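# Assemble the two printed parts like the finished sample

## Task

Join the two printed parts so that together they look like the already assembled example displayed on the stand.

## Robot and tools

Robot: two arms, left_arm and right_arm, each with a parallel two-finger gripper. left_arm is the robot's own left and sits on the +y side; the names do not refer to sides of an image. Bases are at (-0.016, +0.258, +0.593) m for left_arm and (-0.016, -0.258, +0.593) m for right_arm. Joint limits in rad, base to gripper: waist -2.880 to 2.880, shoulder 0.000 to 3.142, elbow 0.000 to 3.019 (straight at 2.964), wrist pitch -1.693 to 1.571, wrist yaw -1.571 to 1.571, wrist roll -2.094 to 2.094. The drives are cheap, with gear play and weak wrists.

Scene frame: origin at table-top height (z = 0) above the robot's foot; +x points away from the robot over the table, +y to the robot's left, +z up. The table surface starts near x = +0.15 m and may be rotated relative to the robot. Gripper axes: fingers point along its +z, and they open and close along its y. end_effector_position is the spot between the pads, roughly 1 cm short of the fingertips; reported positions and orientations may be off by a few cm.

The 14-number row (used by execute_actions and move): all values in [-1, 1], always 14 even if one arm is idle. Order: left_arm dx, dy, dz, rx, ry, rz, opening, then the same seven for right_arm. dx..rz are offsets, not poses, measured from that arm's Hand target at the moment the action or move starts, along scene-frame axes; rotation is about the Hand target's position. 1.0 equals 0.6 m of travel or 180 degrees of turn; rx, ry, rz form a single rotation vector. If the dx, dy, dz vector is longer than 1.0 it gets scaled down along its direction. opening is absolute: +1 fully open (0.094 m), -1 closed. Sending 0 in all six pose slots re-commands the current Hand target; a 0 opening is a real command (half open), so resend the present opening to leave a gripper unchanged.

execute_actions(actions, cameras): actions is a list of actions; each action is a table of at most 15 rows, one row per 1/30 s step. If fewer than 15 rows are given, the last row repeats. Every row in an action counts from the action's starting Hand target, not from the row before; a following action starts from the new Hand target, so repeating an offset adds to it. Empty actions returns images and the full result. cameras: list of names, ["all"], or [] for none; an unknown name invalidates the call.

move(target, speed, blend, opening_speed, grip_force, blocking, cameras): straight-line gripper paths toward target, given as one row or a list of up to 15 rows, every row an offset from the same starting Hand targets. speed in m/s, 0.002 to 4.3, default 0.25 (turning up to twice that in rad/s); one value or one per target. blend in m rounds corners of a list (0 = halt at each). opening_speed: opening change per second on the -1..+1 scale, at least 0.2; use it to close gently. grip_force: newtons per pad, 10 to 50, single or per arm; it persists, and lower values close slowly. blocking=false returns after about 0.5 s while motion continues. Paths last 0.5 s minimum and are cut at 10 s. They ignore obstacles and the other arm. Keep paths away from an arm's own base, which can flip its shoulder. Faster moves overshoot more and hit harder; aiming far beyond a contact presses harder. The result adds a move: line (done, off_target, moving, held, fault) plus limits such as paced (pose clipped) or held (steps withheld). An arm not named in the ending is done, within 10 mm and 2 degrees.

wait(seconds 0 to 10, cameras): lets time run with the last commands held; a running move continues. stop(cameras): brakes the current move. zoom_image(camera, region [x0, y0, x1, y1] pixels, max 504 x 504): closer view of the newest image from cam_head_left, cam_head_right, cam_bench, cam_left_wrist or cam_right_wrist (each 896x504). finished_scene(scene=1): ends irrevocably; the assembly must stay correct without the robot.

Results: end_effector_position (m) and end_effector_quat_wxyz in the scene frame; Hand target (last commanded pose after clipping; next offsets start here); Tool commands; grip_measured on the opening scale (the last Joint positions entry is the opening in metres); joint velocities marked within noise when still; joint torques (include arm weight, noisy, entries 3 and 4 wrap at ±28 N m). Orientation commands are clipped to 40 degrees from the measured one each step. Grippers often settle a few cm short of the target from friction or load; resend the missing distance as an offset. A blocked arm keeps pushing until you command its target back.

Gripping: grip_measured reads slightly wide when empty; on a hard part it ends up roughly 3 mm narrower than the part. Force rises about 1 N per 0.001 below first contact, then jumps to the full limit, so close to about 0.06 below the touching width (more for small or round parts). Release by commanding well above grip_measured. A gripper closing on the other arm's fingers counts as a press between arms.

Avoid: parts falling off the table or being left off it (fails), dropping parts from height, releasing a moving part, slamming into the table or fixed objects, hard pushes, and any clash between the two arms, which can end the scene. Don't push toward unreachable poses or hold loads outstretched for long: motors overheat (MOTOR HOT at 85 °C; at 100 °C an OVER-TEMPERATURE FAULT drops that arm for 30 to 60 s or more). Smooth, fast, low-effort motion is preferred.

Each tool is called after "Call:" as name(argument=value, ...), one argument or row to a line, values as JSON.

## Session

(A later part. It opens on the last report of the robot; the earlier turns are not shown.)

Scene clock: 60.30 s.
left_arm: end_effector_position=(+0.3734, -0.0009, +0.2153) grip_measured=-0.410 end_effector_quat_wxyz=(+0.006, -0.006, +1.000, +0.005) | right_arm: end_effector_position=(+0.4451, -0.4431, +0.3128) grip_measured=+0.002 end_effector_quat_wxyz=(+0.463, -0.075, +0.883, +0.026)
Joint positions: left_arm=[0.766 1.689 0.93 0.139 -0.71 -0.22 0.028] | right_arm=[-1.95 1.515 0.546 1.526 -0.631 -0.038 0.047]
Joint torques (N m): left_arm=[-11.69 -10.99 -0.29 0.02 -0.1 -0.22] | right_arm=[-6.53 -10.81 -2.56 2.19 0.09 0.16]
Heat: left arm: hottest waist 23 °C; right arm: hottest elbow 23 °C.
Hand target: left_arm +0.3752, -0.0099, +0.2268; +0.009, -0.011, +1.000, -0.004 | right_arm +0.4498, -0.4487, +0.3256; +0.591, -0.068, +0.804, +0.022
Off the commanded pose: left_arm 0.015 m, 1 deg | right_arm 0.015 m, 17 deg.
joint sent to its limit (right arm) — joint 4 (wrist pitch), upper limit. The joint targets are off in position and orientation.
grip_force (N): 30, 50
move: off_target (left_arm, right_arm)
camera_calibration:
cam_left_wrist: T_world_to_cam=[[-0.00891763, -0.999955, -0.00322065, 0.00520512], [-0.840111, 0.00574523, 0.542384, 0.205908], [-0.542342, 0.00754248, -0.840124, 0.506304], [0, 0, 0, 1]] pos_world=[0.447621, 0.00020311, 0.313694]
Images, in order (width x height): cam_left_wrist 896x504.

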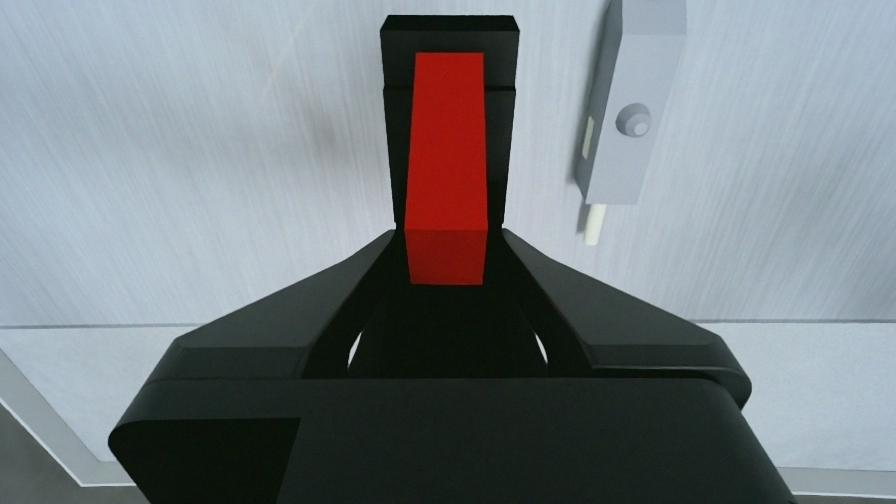

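Call:
execute_actions(
  actions=[],
)

Call:
zoom_image(
  camera="cam_right_wrist",
  region=[0, 290, 110, 500],
)

Call:
zoom_image(
  camera="cam_head_right",
  region=[390, 250, 450, 360],
)

Call:
zoom_image(
  camera="cam_bench",
  region=[500, 285, 590, 435],
)

Scene clock: 63.93 s.
left_arm: end_effector_position=(+0.3734, -0.0009, +0.2153) grip_measured=-0.410 end_effector_quat_wxyz=(+0.006, -0.006, +1.000, +0.005) | right_arm: end_effector_position=(+0.4451, -0.4431, +0.3128) grip_measured=+0.002 end_effector_quat_wxyz=(+0.463, -0.075, +0.883, +0.026)
Joint positions: left_arm=[0.766 1.689 0.93 0.139 -0.71 -0.22 0.028] | right_arm=[-1.95 1.515 0.546 1.526 -0.631 -0.038 0.047]
Joint velocities: within noise
Joint torques (N m): left_arm=[-11.99 -10.87 -0.36 -0.05 -0.12 -0.25] | right_arm=[-6.59 -10.75 -2.56 2.18 0.09 0.17]
Heat: left arm: hottest waist 23 °C; right arm: hottest elbow 23 °C.
Hand target: left_arm +0.3752, -0.0099, +0.2268; +0.009, -0.011, +1.000, -0.004 | right_arm +0.4498, -0.4487, +0.3256; +0.591, -0.068, +0.804, +0.022
Tool commands: left_gripper/opening=-0.6 right_gripper/opening=+0.0
Off the commanded pose: left_arm 0.015 m, 1 deg | right_arm 0.015 m, 17 deg.
grip_force (N): 30, 50
camera_calibration:
cam_left_wrist: T_world_to_cam=[[-0.00891763, -0.999955, -0.00322065, 0.00520512], [-0.840111, 0.00574523, 0.542384, 0.205908], [-0.542342, 0.00754248, -0.840124, 0.506304], [0, 0, 0, 1]] pos_world=[0.447621, 0.00020311, 0.313694]
cam_right_wrist: T_world_to_cam=[[0.15478, -0.987742, 0.0202343, -0.513442], [-0.927478, -0.152332, -0.341438, 0.456765], [0.340335, 0.0340811, -0.939686, 0.285327], [0, 0, 0, 1]] pos_world=[0.406003, -0.447292, 0.434464]

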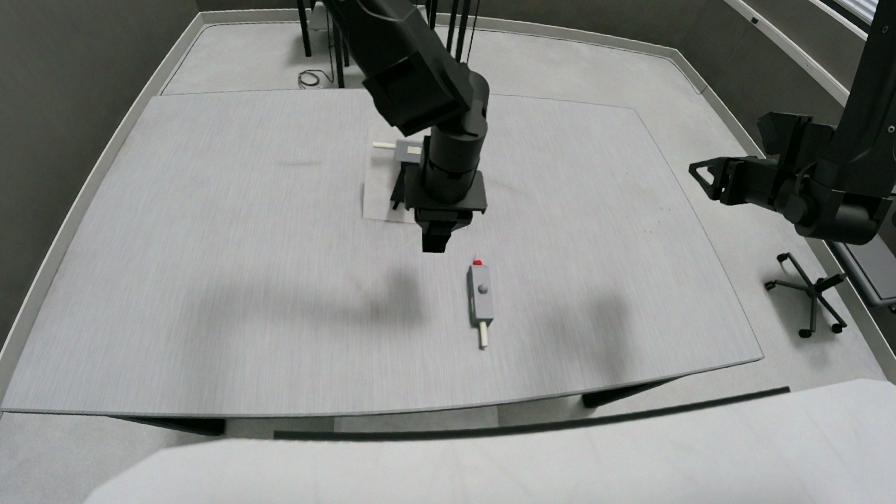

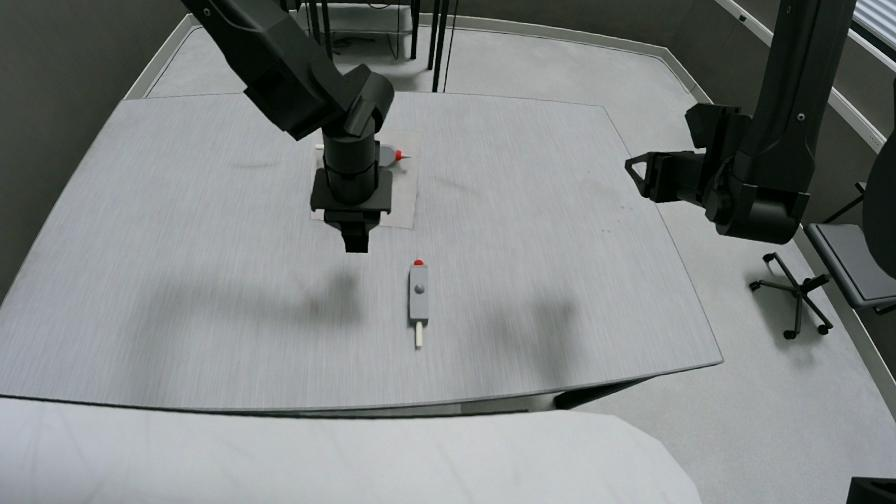

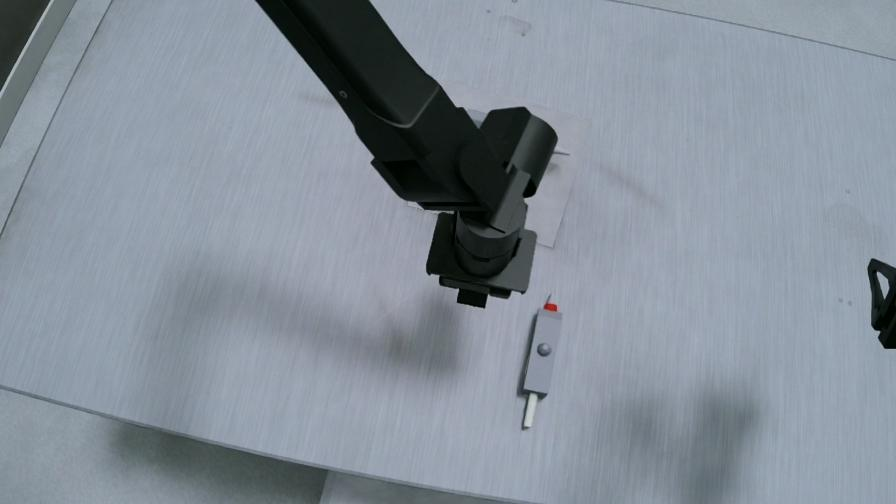

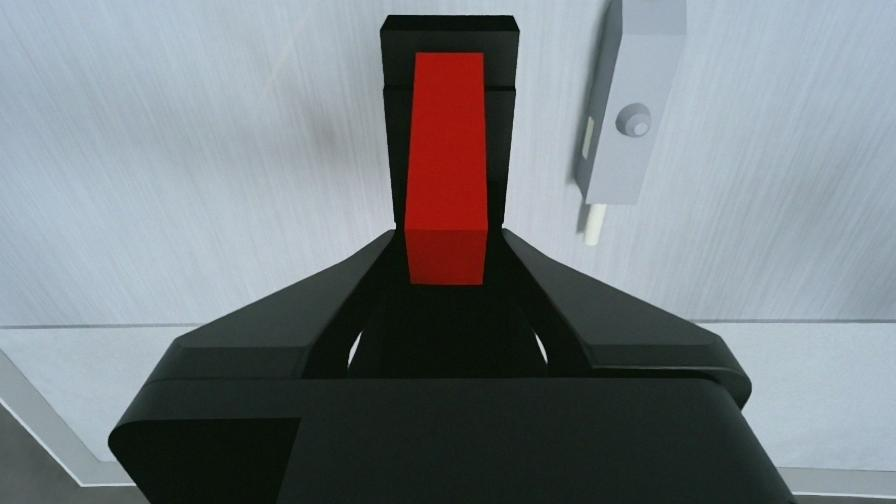

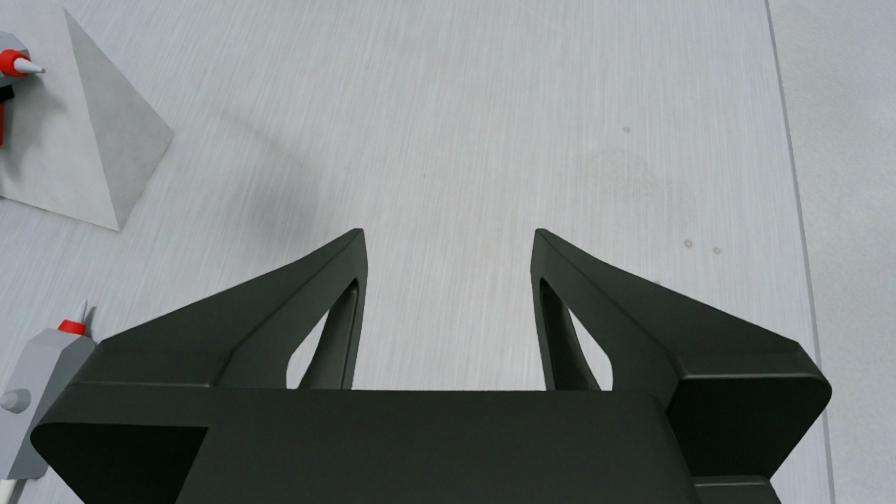

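Scaled by 2.400 from the camera's 896x504 image, which has a finer 1280x720 frame.

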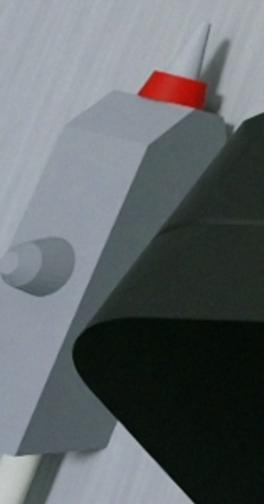

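Scaled by 4.582 from the camera's 896x504 image, which has a finer 1280x720 frame.

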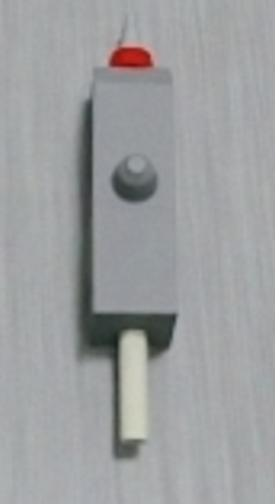

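Scaled by 3.360 from the camera's 896x504 image, which has a finer 1280x720 frame.

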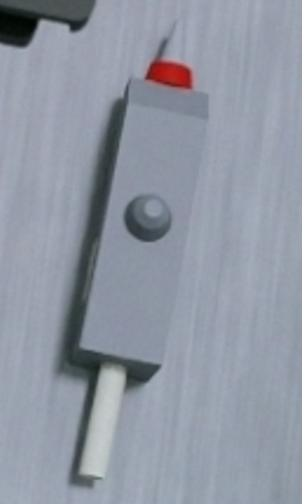

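Call:
zoom_image(
  camera="cam_head_left",
  region=[450, 250, 510, 354],
)

Call:
zoom_image(
  camera="cam_head_right",
  region=[390, 250, 450, 354],
)

Call:
zoom_image(
  camera="cam_left_wrist",
  region=[560, 0, 700, 250],
)

Scaled by 4.846 from the camera's 896x504 image, which has a finer 1280x720 frame.

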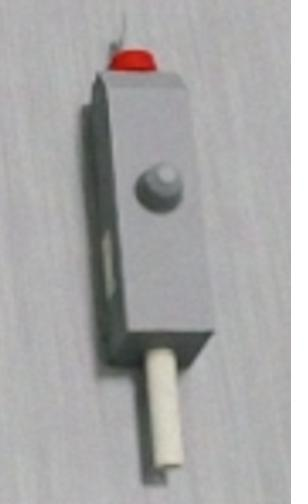

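Scaled by 4.846 from the camera's 896x504 image, which has a finer 1280x720 frame.

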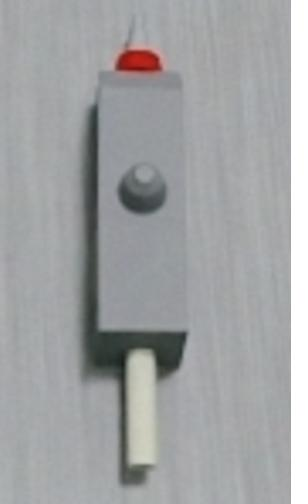

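Scaled by 2.016 from the camera's 896x504 image, which has a finer 1280x720 frame.

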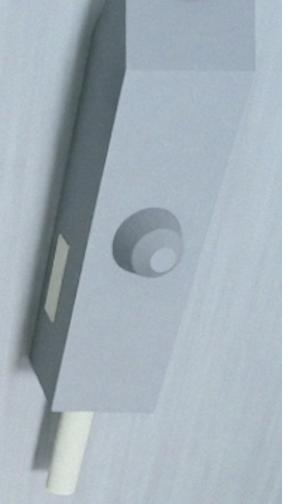

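Call:
move(
  target=[
    [-0.06,-0.174,0.0,0,0,-0.013,-0.6,0,0,0,0,0,0,0],
    [-0.06,-0.174,-0.122,0,0,-0.013,-0.6,0,0,0,0,0,0,0],
  ],
  speed=0.15,
  cameras=["all"],
)

Call:
zoom_image(
  camera="cam_left_wrist",
  region=[340, 0, 560, 260],
)

Call:
zoom_image(
  camera="cam_head_left",
  region=[410, 210, 540, 360],
)

Call:
zoom_image(
  camera="cam_head_right",
  region=[350, 210, 480, 360],
)

Call:
zoom_image(
  camera="cam_right_wrist",
  region=[0, 240, 150, 500],
)

Scene clock: 72.63 s.
left_arm: end_effector_position=(+0.3268, -0.1048, +0.1433) grip_measured=-0.410 end_effector_quat_wxyz=(-0.006, +0.009, +1.000, +0.006) | right_arm: end_effector_position=(+0.4451, -0.4431, +0.3128) grip_measured=+0.002 end_effector_quat_wxyz=(+0.463, -0.075, +0.883, +0.026)
Joint positions: left_arm=[0.697 2.043 1.192 0.16 -0.762 -0.267 0.028] | right_arm=[-1.95 1.515 0.546 1.526 -0.631 -0.038 0.047]
Joint torques (N m): left_arm=[-14.86 -11.28 -0.25 1.17 -0.01 0.02] | right_arm=[-6.59 -10.87 -2.58 2.18 0.09 0.16]
Heat: left arm: hottest waist 23 °C; right arm: hottest elbow 23 °C.
Hand target: left_arm +0.3392, -0.1143, +0.1536; +0.009, +0.010, +1.000, -0.004 | right_arm +0.4498, -0.4487, +0.3256; +0.591, -0.068, +0.804, +0.022
Off the commanded pose: left_arm 0.019 m, 2 deg | right_arm 0.015 m, 17 deg.
joint sent to its limit (right arm) — joint 4 (wrist pitch), upper limit. The joint targets are off in position and orientation.
grip_force (N): 30, 50
move: off_target (left_arm, right_arm)
camera_calibration:
cam_left_wrist: T_world_to_cam=[[-0.039645, -0.999196, -0.00595324, -0.0888601], [-0.826167, 0.0294274, 0.562657, 0.201396], [-0.56203, 0.0272249, -0.826669, 0.42782], [0, 0, 0, 1]] pos_world=[0.403312, -0.106363, 0.23982]
cam_right_wrist: T_world_to_cam=[[0.15478, -0.987742, 0.0202343, -0.513442], [-0.927478, -0.152332, -0.341438, 0.456765], [0.340335, 0.0340811, -0.939686, 0.285327], [0, 0, 0, 1]] pos_world=[0.406003, -0.447292, 0.434464]

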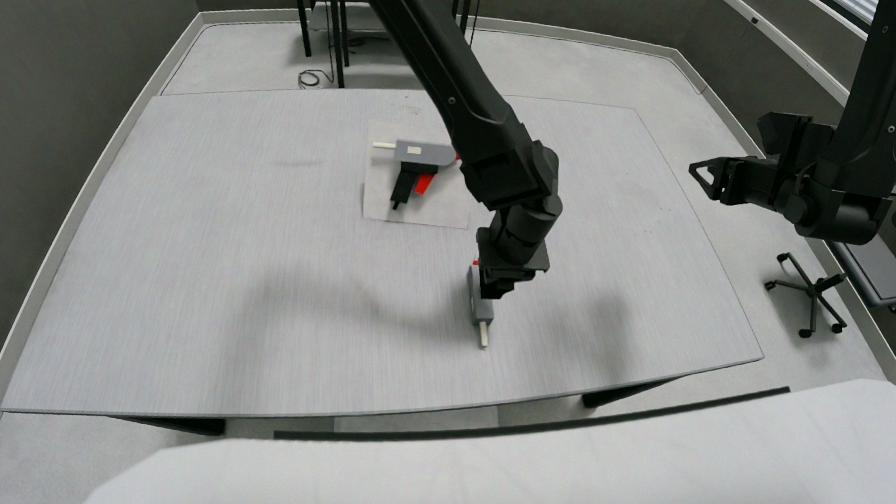

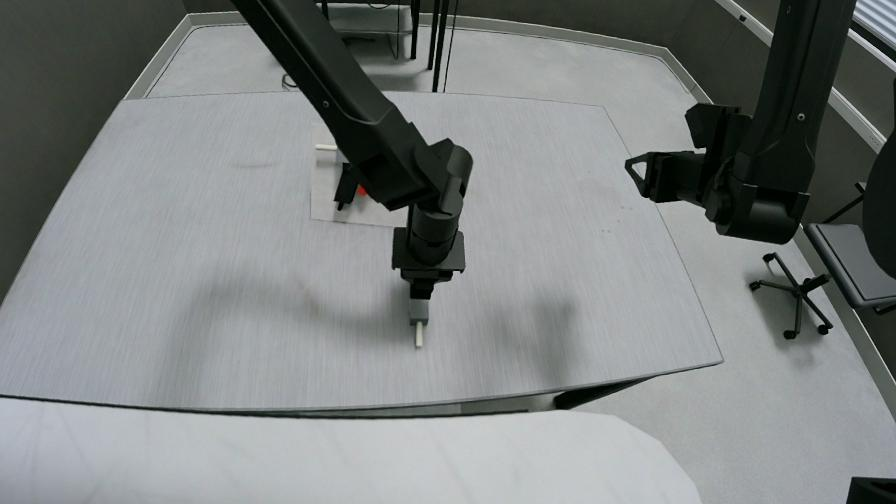

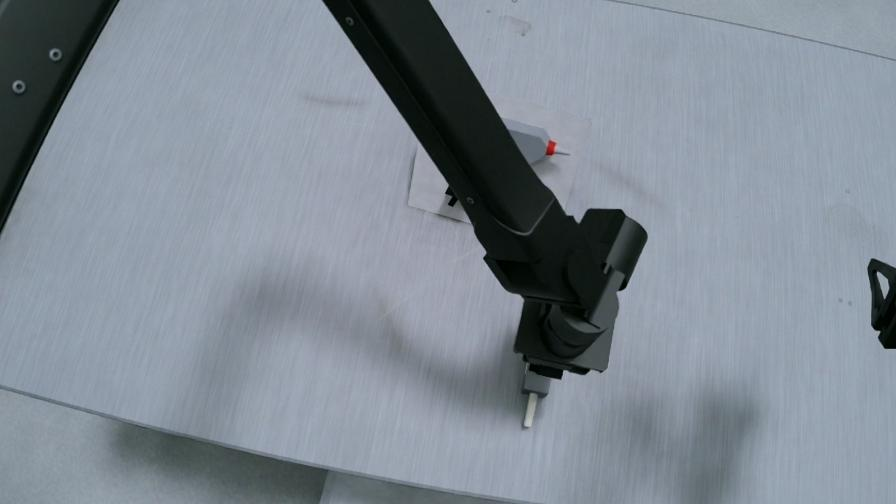

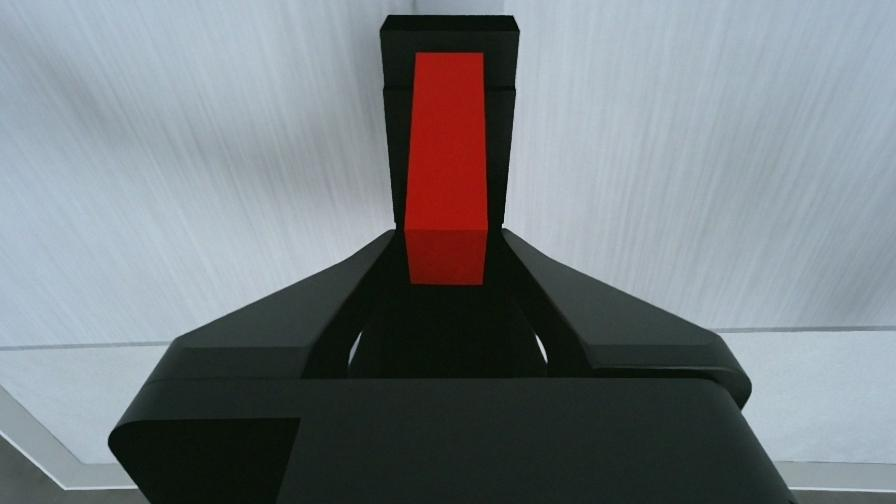

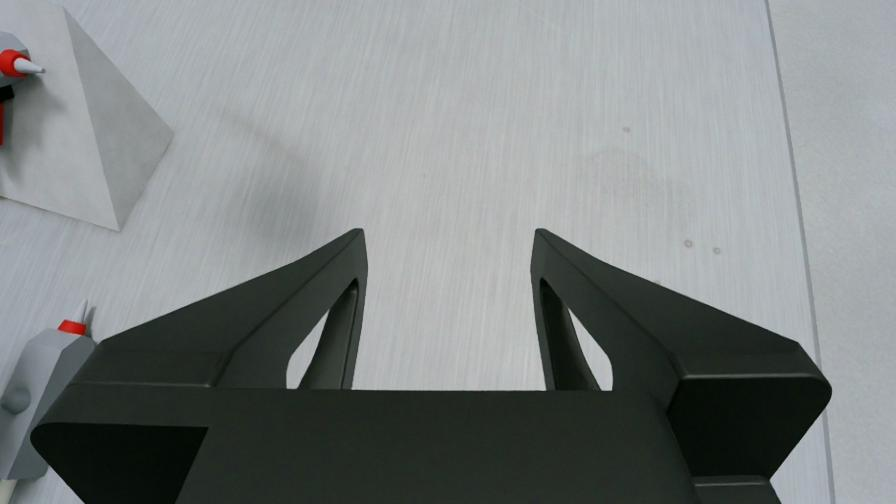

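Scaled by 1.938 from the camera's 896x504 image, which has a finer 1280x720 frame.

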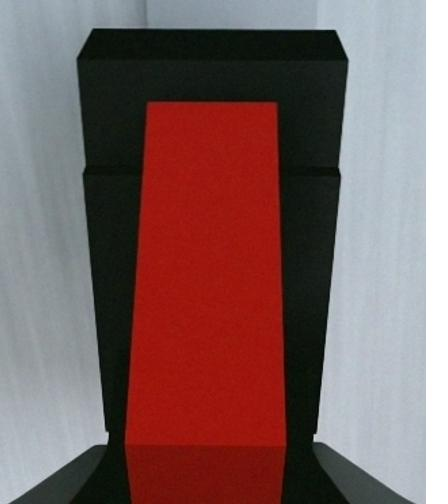

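Scaled by 3.360 from the camera's 896x504 image, which has a finer 1280x720 frame.

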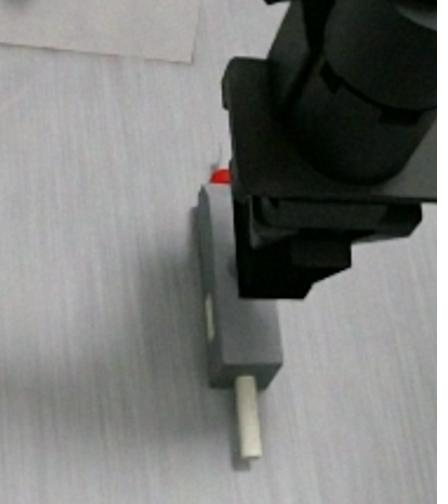

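Scaled by 3.360 from the camera's 896x504 image, which has a finer 1280x720 frame.

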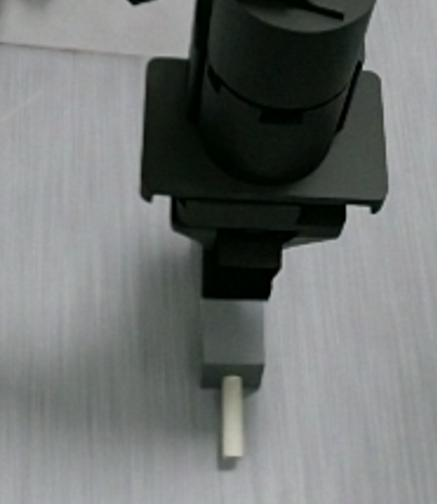

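Scaled by 1.938 from the camera's 896x504 image, which has a finer 1280x720 frame.

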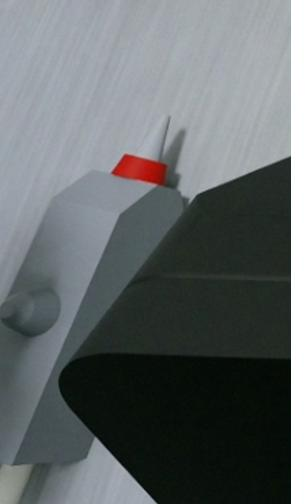

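Call:
move(
  target=[0.018,0,0,0,0,-0.004,-0.6,0.1,-0.1,0,0,0,0,0],
  speed=0.1,
  cameras=["cam_left_wrist"],
)

Call:
zoom_image(
  camera="cam_left_wrist",
  region=[360, 0, 540, 60],
)

Scene clock: 75.33 s.
left_arm: end_effector_position=(+0.3366, -0.1092, +0.1423) grip_measured=-0.410 end_effector_quat_wxyz=(-0.001, +0.011, +1.000, +0.002) | right_arm: end_effector_position=(+0.5156, -0.4992, +0.3220) grip_measured=+0.002 end_effector_quat_wxyz=(+0.521, -0.073, +0.850, +0.020)
Joint positions: left_arm=[0.697 2.043 1.21 0.16 -0.757 -0.252 0.028] | right_arm=[-2.007 1.532 0.753 1.526 -0.652 0.094 0.047]
Joint torques (N m): left_arm=[-14.68 -11.81 -0.25 0.18 0.02 0.03] | right_arm=[-8 -10.46 -0.69 2.22 0.07 0.17]
Heat: left arm: hottest waist 23 °C; right arm: hottest shoulder 22 °C.
Hand target: left_arm +0.3500, -0.1143, +0.1536; +0.009, +0.016, +1.000, -0.004 | right_arm +0.5098, -0.5087, +0.3256; +0.591, -0.068, +0.804, +0.022
Off the commanded pose: left_arm 0.018 m, 1 deg | right_arm 0.012 m, 10 deg.
joint sent to its limit (right arm) — joint 4 (wrist pitch), upper limit. The joint targets are off in position and orientation.
grip_force (N): 30, 50
move: off_target (left_arm, right_arm)
camera_calibration:
cam_left_wrist: T_world_to_cam=[[-0.0423812, -0.9991, 0.00165087, -0.0931159], [-0.832532, 0.0362289, 0.552791, 0.214391], [-0.552353, 0.0220535, -0.833318, 0.429797], [0, 0, 0, 1]] pos_world=[0.411941, -0.110278, 0.239798]
Images, in order (width x height): cam_left_wrist 896x504.

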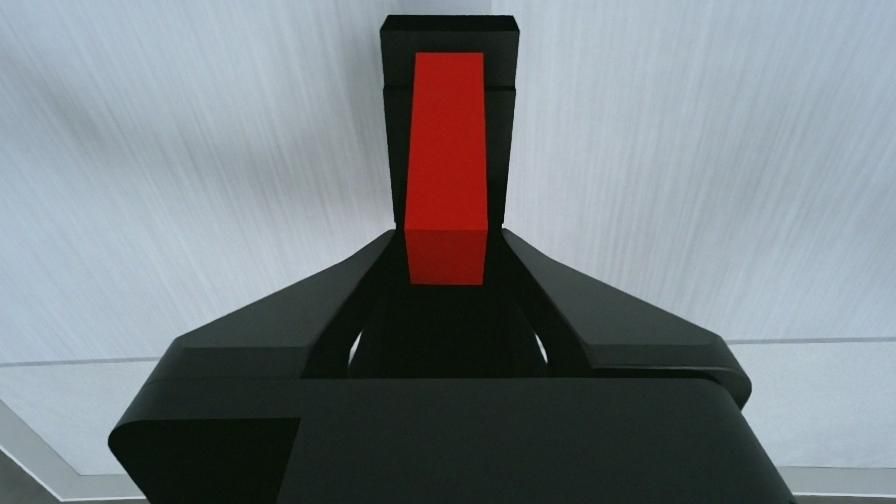

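Scaled by 2.800 from the camera's 896x504 image, which has a finer 1280x720 frame.

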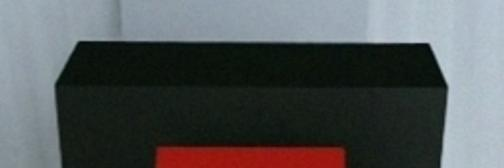

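Call:
move(
  target=[0.001,0.004,-0.03,0,0,0,-0.6,0,0,0,0,0,0,0],
  speed=0.08,
  cameras=["all"],
)

Call:
zoom_image(
  camera="cam_left_wrist",
  region=[360, 0, 540, 60],
)

Call:
zoom_image(
  camera="cam_head_left",
  region=[430, 240, 530, 350],
)

Call:
zoom_image(
  camera="cam_head_right",
  region=[370, 240, 470, 350],
)

Scene clock: 77.47 s.
left_arm: end_effector_position=(+0.3447, -0.1081, +0.1310) grip_measured=-0.410 end_effector_quat_wxyz=(+0.001, +0.011, +1.000, +0.000) | right_arm: end_effector_position=(+0.5156, -0.4992, +0.3220) grip_measured=+0.002 end_effector_quat_wxyz=(+0.521, -0.072, +0.850, +0.020)
Joint positions: left_arm=[0.715 2.055 1.238 0.16 -0.739 -0.232 0.028] | right_arm=[-2.007 1.532 0.753 1.526 -0.652 0.096 0.047]
Joint torques (N m): left_arm=[-14.33 -10.58 -0.25 0.99 0.03 0] | right_arm=[-8 -10.46 -0.72 2.22 0.07 0.16]
Heat: left arm: hottest waist 23 °C; right arm: hottest shoulder 22 °C.
Hand target: left_arm +0.3506, -0.1119, +0.1356; +0.009, +0.016, +1.000, -0.004 | right_arm +0.5098, -0.5087, +0.3256; +0.591, -0.068, +0.804, +0.022
Off the commanded pose: left_arm 0.008 m, 1 deg | right_arm 0.012 m, 10 deg.
joint sent to its limit (right arm) — joint 4 (wrist pitch), upper limit. The joint targets are off in position and orientation.
grip_force (N): 30, 50
move: off_target (right_arm)
camera_calibration:
cam_left_wrist: T_world_to_cam=[[-0.0435244, -0.999032, 0.00630601, -0.0917501], [-0.833757, 0.0398, 0.550695, 0.228493], [-0.550414, 0.018711, -0.834682, 0.423923], [0, 0, 0, 1]] pos_world=[0.419848, -0.108687, 0.228589]
cam_right_wrist: T_world_to_cam=[[0.142407, -0.989112, 0.0371214, -0.579731], [-0.874928, -0.143327, -0.462556, 0.533127], [0.46284, 0.0333926, -0.885813, 0.19106], [0, 0, 0, 1]] pos_world=[0.460575, -0.503387, 0.437365]

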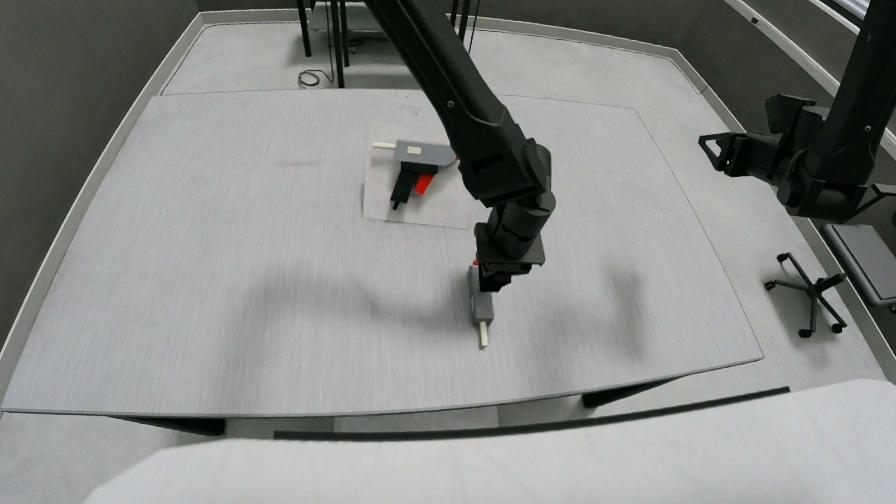

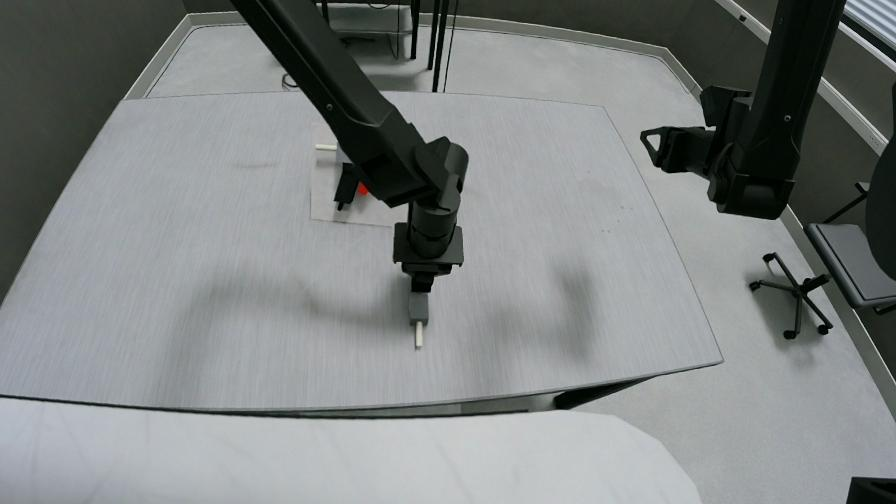

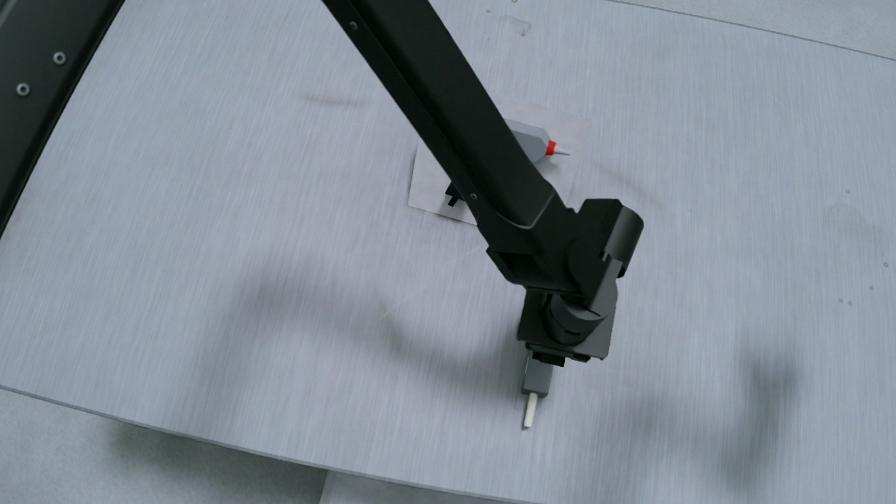

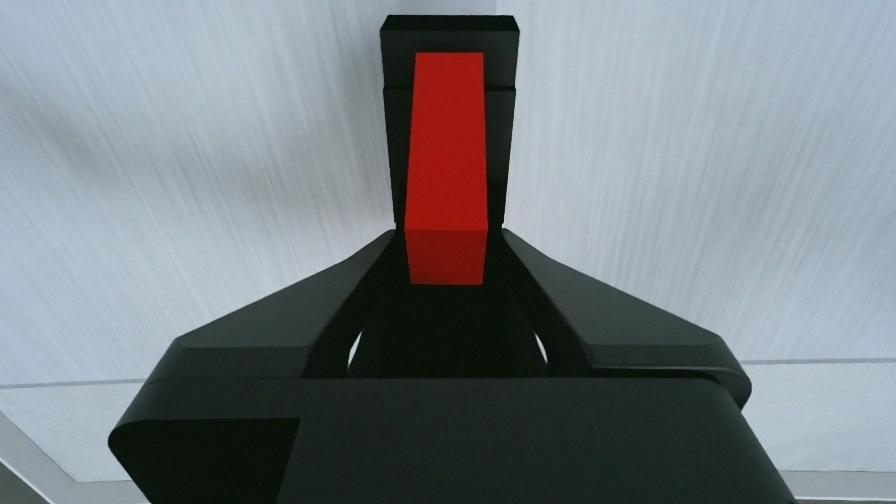

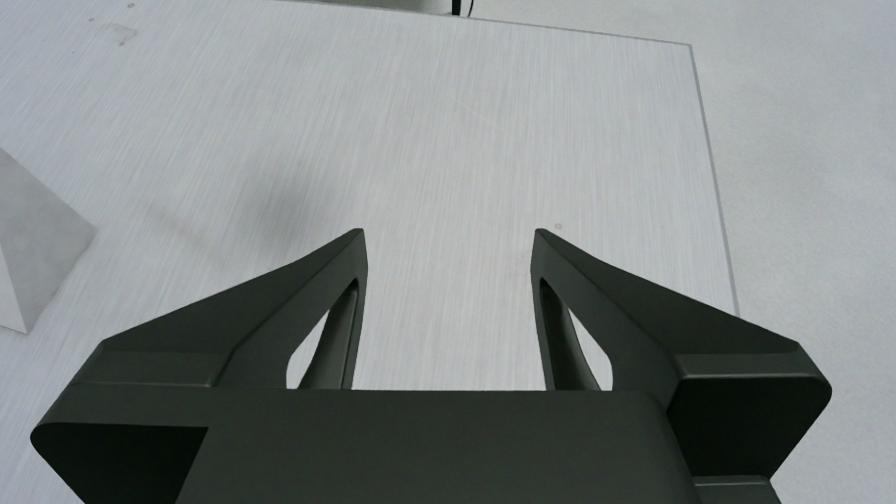

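Scaled by 2.800 from the camera's 896x504 image, which has a finer 1280x720 frame.

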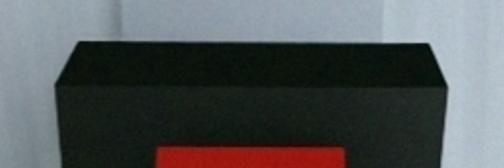

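Scaled by 4.582 from the camera's 896x504 image, which has a finer 1280x720 frame.

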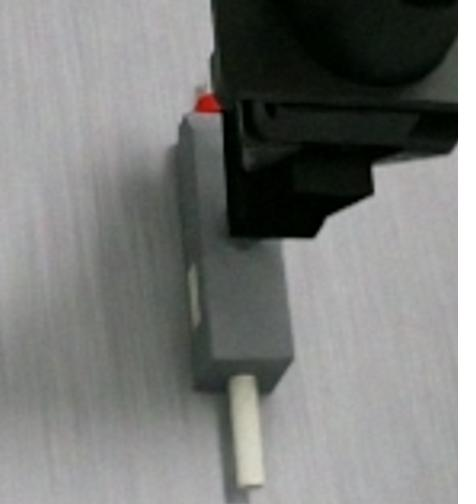

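Scaled by 4.582 from the camera's 896x504 image, which has a finer 1280x720 frame.

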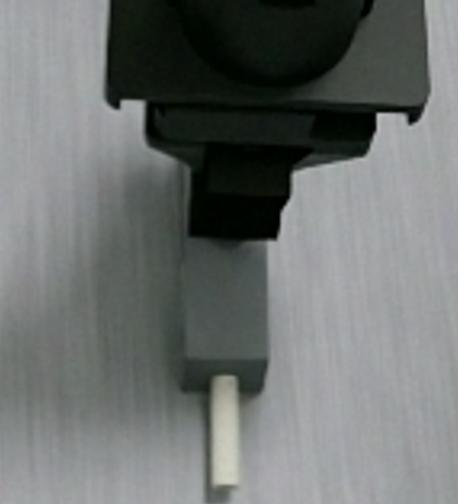

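Call:
move(
  target=[-0.013,0,-0.018,0,0,0,-0.6,0,0,0,0,0,0,0],
  speed=0.05,
  cameras=["cam_left_wrist"],
)

Call:
zoom_image(
  camera="cam_left_wrist",
  region=[360, 0, 540, 60],
)

Scene clock: 79.27 s.
left_arm: end_effector_position=(+0.3329, -0.1088, +0.1209) grip_measured=-0.410 end_effector_quat_wxyz=(-0.004, +0.016, +1.000, -0.001) | right_arm: end_effector_position=(+0.5156, -0.4992, +0.3220) grip_measured=+0.002 end_effector_quat_wxyz=(+0.521, -0.072, +0.850, +0.020)
Joint positions: left_arm=[0.723 2.084 1.243 0.179 -0.73 -0.223 0.028] | right_arm=[-2.007 1.532 0.753 1.526 -0.652 0.096 0.047]
Joint torques (N m): left_arm=[-14.33 -10.52 -0.14 1.36 0.02 0.02] | right_arm=[-7.94 -10.46 -0.69 2.21 0.07 0.16]
Heat: left arm: hottest waist 23 °C; right arm: hottest shoulder 22 °C.
Hand target: left_arm +0.3428, -0.1119, +0.1248; +0.009, +0.016, +1.000, -0.004 | right_arm +0.5098, -0.5087, +0.3256; +0.591, -0.068, +0.804, +0.022
Off the commanded pose: left_arm 0.011 m, 2 deg | right_arm 0.012 m, 10 deg.
joint sent to its limit (right arm) — joint 4 (wrist pitch), upper limit. The joint targets are off in position and orientation.
grip_force (N): 30, 50
move: off_target (left_arm, right_arm)
camera_calibration:
cam_left_wrist: T_world_to_cam=[[-0.0532995, -0.998548, 0.00777835, -0.0898252], [-0.82876, 0.0485794, 0.557492, 0.222706], [-0.55706, 0.0232677, -0.830146, 0.411196], [0, 0, 0, 1]] pos_world=[0.408843, -0.110081, 0.217895]
Images, in order (width x height): cam_left_wrist 896x504.

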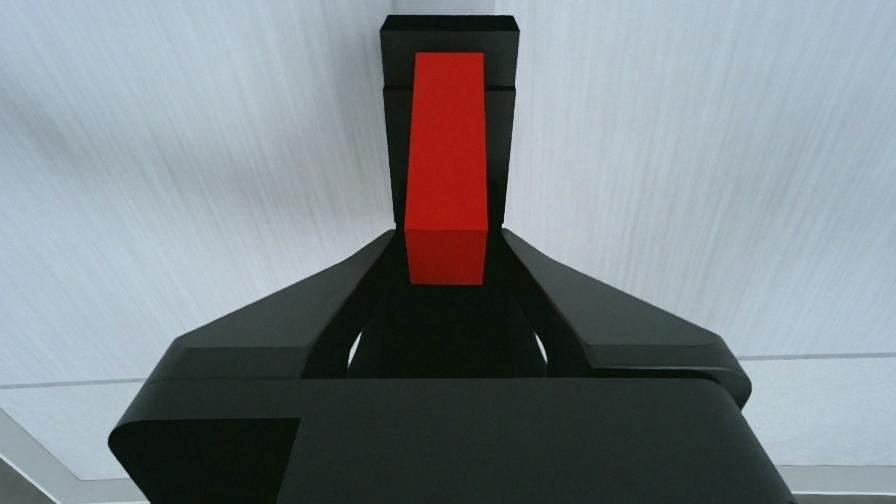

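Scaled by 2.800 from the camera's 896x504 image, which has a finer 1280x720 frame.

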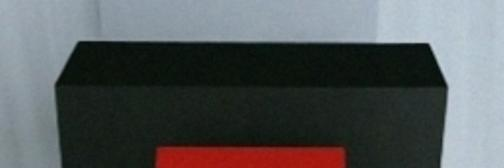

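Call:
move(
  target=[0.007,0.005,-0.015,0,0,0.002,-0.6,0,0,0,0,0,0,0],
  speed=0.05,
  cameras=["cam_left_wrist"],
)

Call:
zoom_image(
  camera="cam_left_wrist",
  region=[360, 0, 540, 60],
)

Scene clock: 80.80 s.
left_arm: end_effector_position=(+0.3398, -0.1050, +0.1120) grip_measured=-0.410 end_effector_quat_wxyz=(-0.002, +0.011, +1.000, +0.000) | right_arm: end_effector_position=(+0.5156, -0.4992, +0.3220) grip_measured=+0.002 end_effector_quat_wxyz=(+0.521, -0.072, +0.850, +0.020)
Joint positions: left_arm=[0.74 2.091 1.261 0.179 -0.717 -0.218 0.028] | right_arm=[-2.007 1.532 0.753 1.526 -0.652 0.096 0.047]
Joint torques (N m): left_arm=[-14.04 -9.7 -0.35 1.28 0.01 0.05] | right_arm=[-7.94 -10.4 -0.69 2.22 0.07 0.17]
Heat: left arm: hottest waist 23 °C; right arm: hottest shoulder 22 °C.
Hand target: left_arm +0.3470, -0.1089, +0.1158; +0.009, +0.013, +1.000, -0.004 | right_arm +0.5098, -0.5087, +0.3256; +0.591, -0.068, +0.804, +0.022
Off the commanded pose: left_arm 0.009 m, 1 deg | right_arm 0.012 m, 10 deg.
joint sent to its limit (right arm) — joint 4 (wrist pitch), upper limit. The joint targets are off in position and orientation.
grip_force (N): 30, 50
move: off_target (right_arm)
camera_calibration:
cam_left_wrist: T_world_to_cam=[[-0.0420782, -0.999089, 0.00713331, -0.0894011], [-0.830688, 0.038951, 0.555375, 0.233106], [-0.555146, 0.0174436, -0.83157, 0.406481], [0, 0, 0, 1]] pos_world=[0.415533, -0.10549, 0.209193]
Images, in order (width x height): cam_left_wrist 896x504.

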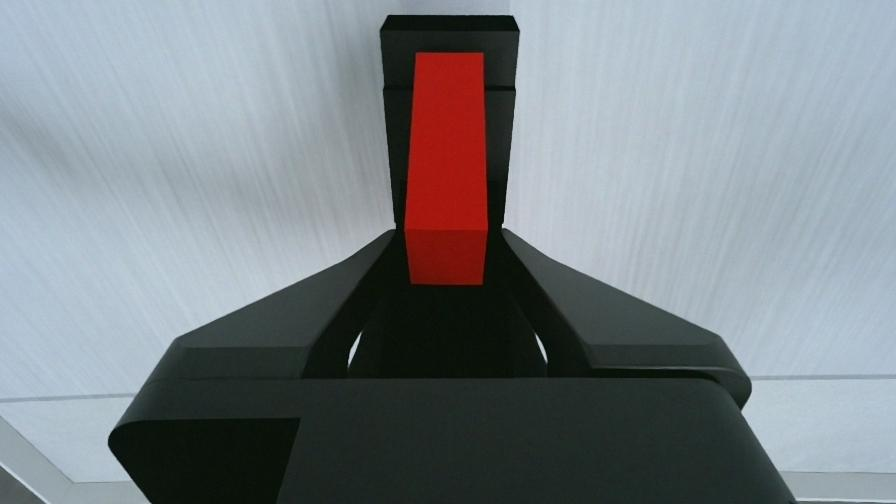

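Scaled by 2.800 from the camera's 896x504 image, which has a finer 1280x720 frame.

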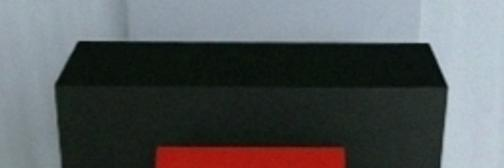

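Call:
move(
  target=[-0.005,-0.004,-0.013,0,0,0,-0.6,0,0,0,0,0,0,0],
  speed=0.03,
  cameras=["cam_left_wrist","cam_head_left","cam_head_right"],
)

Call:
zoom_image(
  camera="cam_left_wrist",
  region=[360, 0, 540, 60],
)

Call:
zoom_image(
  camera="cam_head_left",
  region=[430, 240, 530, 350],
)

Call:
zoom_image(
  camera="cam_head_right",
  region=[370, 240, 470, 350],
)

Scene clock: 82.60 s.
left_arm: end_effector_position=(+0.3353, -0.1082, +0.1045) grip_measured=-0.410 end_effector_quat_wxyz=(-0.003, +0.012, +1.000, -0.001) | right_arm: end_effector_position=(+0.5156, -0.4992, +0.3220) grip_measured=+0.002 end_effector_quat_wxyz=(+0.521, -0.072, +0.850, +0.020)
Joint positions: left_arm=[0.743 2.114 1.276 0.186 -0.714 -0.214 0.028] | right_arm=[-2.007 1.532 0.753 1.526 -0.652 0.096 0.047]
Joint torques (N m): left_arm=[-13.92 -10.17 -0.18 1.29 0.01 0.01] | right_arm=[-8 -10.46 -0.7 2.22 0.07 0.16]
Heat: left arm: hottest waist 23 °C; right arm: hottest shoulder 22 °C.
Hand target: left_arm +0.3440, -0.1113, +0.1080; +0.009, +0.013, +1.000, -0.004 | right_arm +0.5098, -0.5087, +0.3256; +0.591, -0.068, +0.804, +0.022
Off the commanded pose: left_arm 0.010 m, 1 deg | right_arm 0.012 m, 10 deg.
joint sent to its limit (right arm) — joint 4 (wrist pitch), upper limit. The joint targets are off in position and orientation.
grip_force (N): 30, 50
move: off_target (right_arm)
camera_calibration:
cam_left_wrist: T_world_to_cam=[[-0.0452713, -0.998946, 0.0075425, -0.0916811], [-0.829824, 0.0418083, 0.556457, 0.233544], [-0.556186, 0.0189326, -0.830842, 0.398222], [0, 0, 0, 1]] pos_world=[0.411135, -0.108888, 0.201594]
Images, in order (width x height): cam_head_left 896x504, cam_head_right 896x504, cam_left_wrist 896x504.

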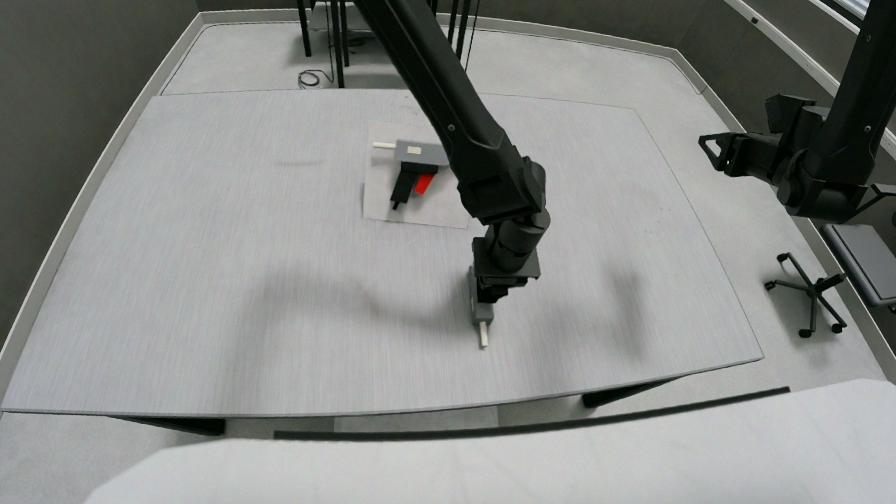

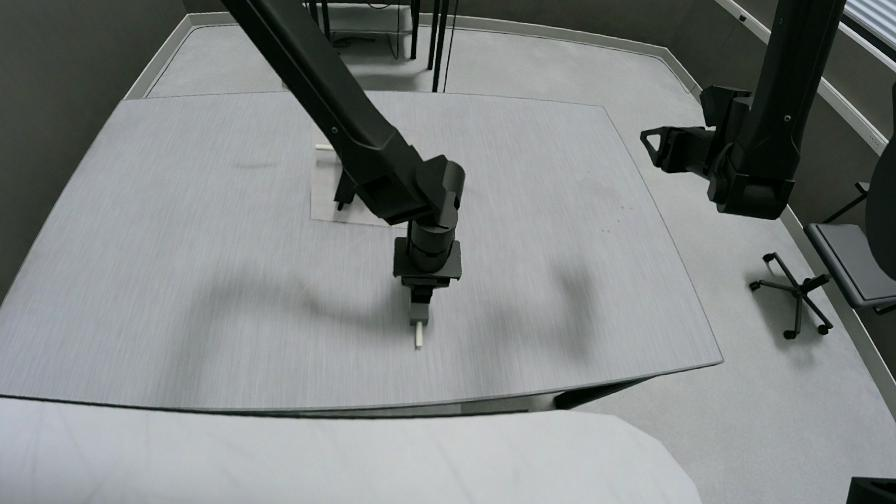

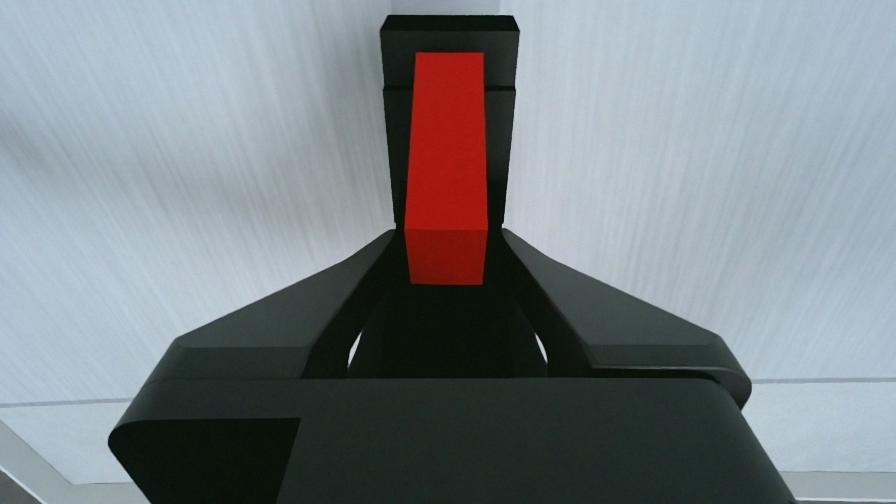

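Scaled by 2.800 from the camera's 896x504 image, which has a finer 1280x720 frame.

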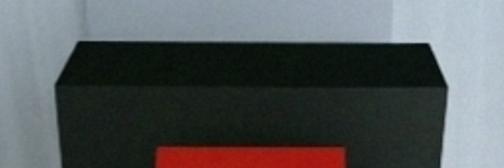

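Scaled by 4.582 from the camera's 896x504 image, which has a finer 1280x720 frame.

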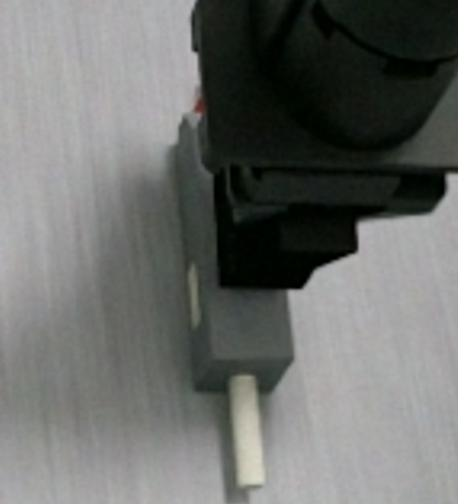

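Scaled by 4.582 from the camera's 896x504 image, which has a finer 1280x720 frame.

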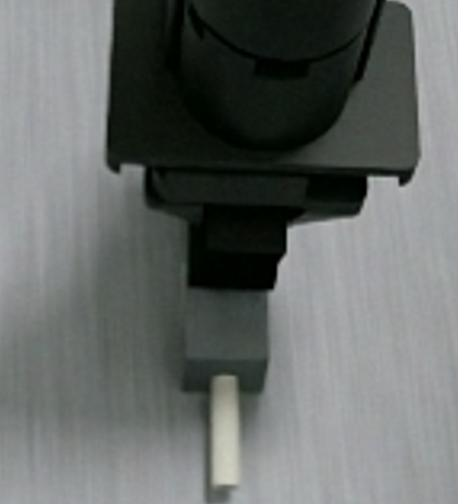

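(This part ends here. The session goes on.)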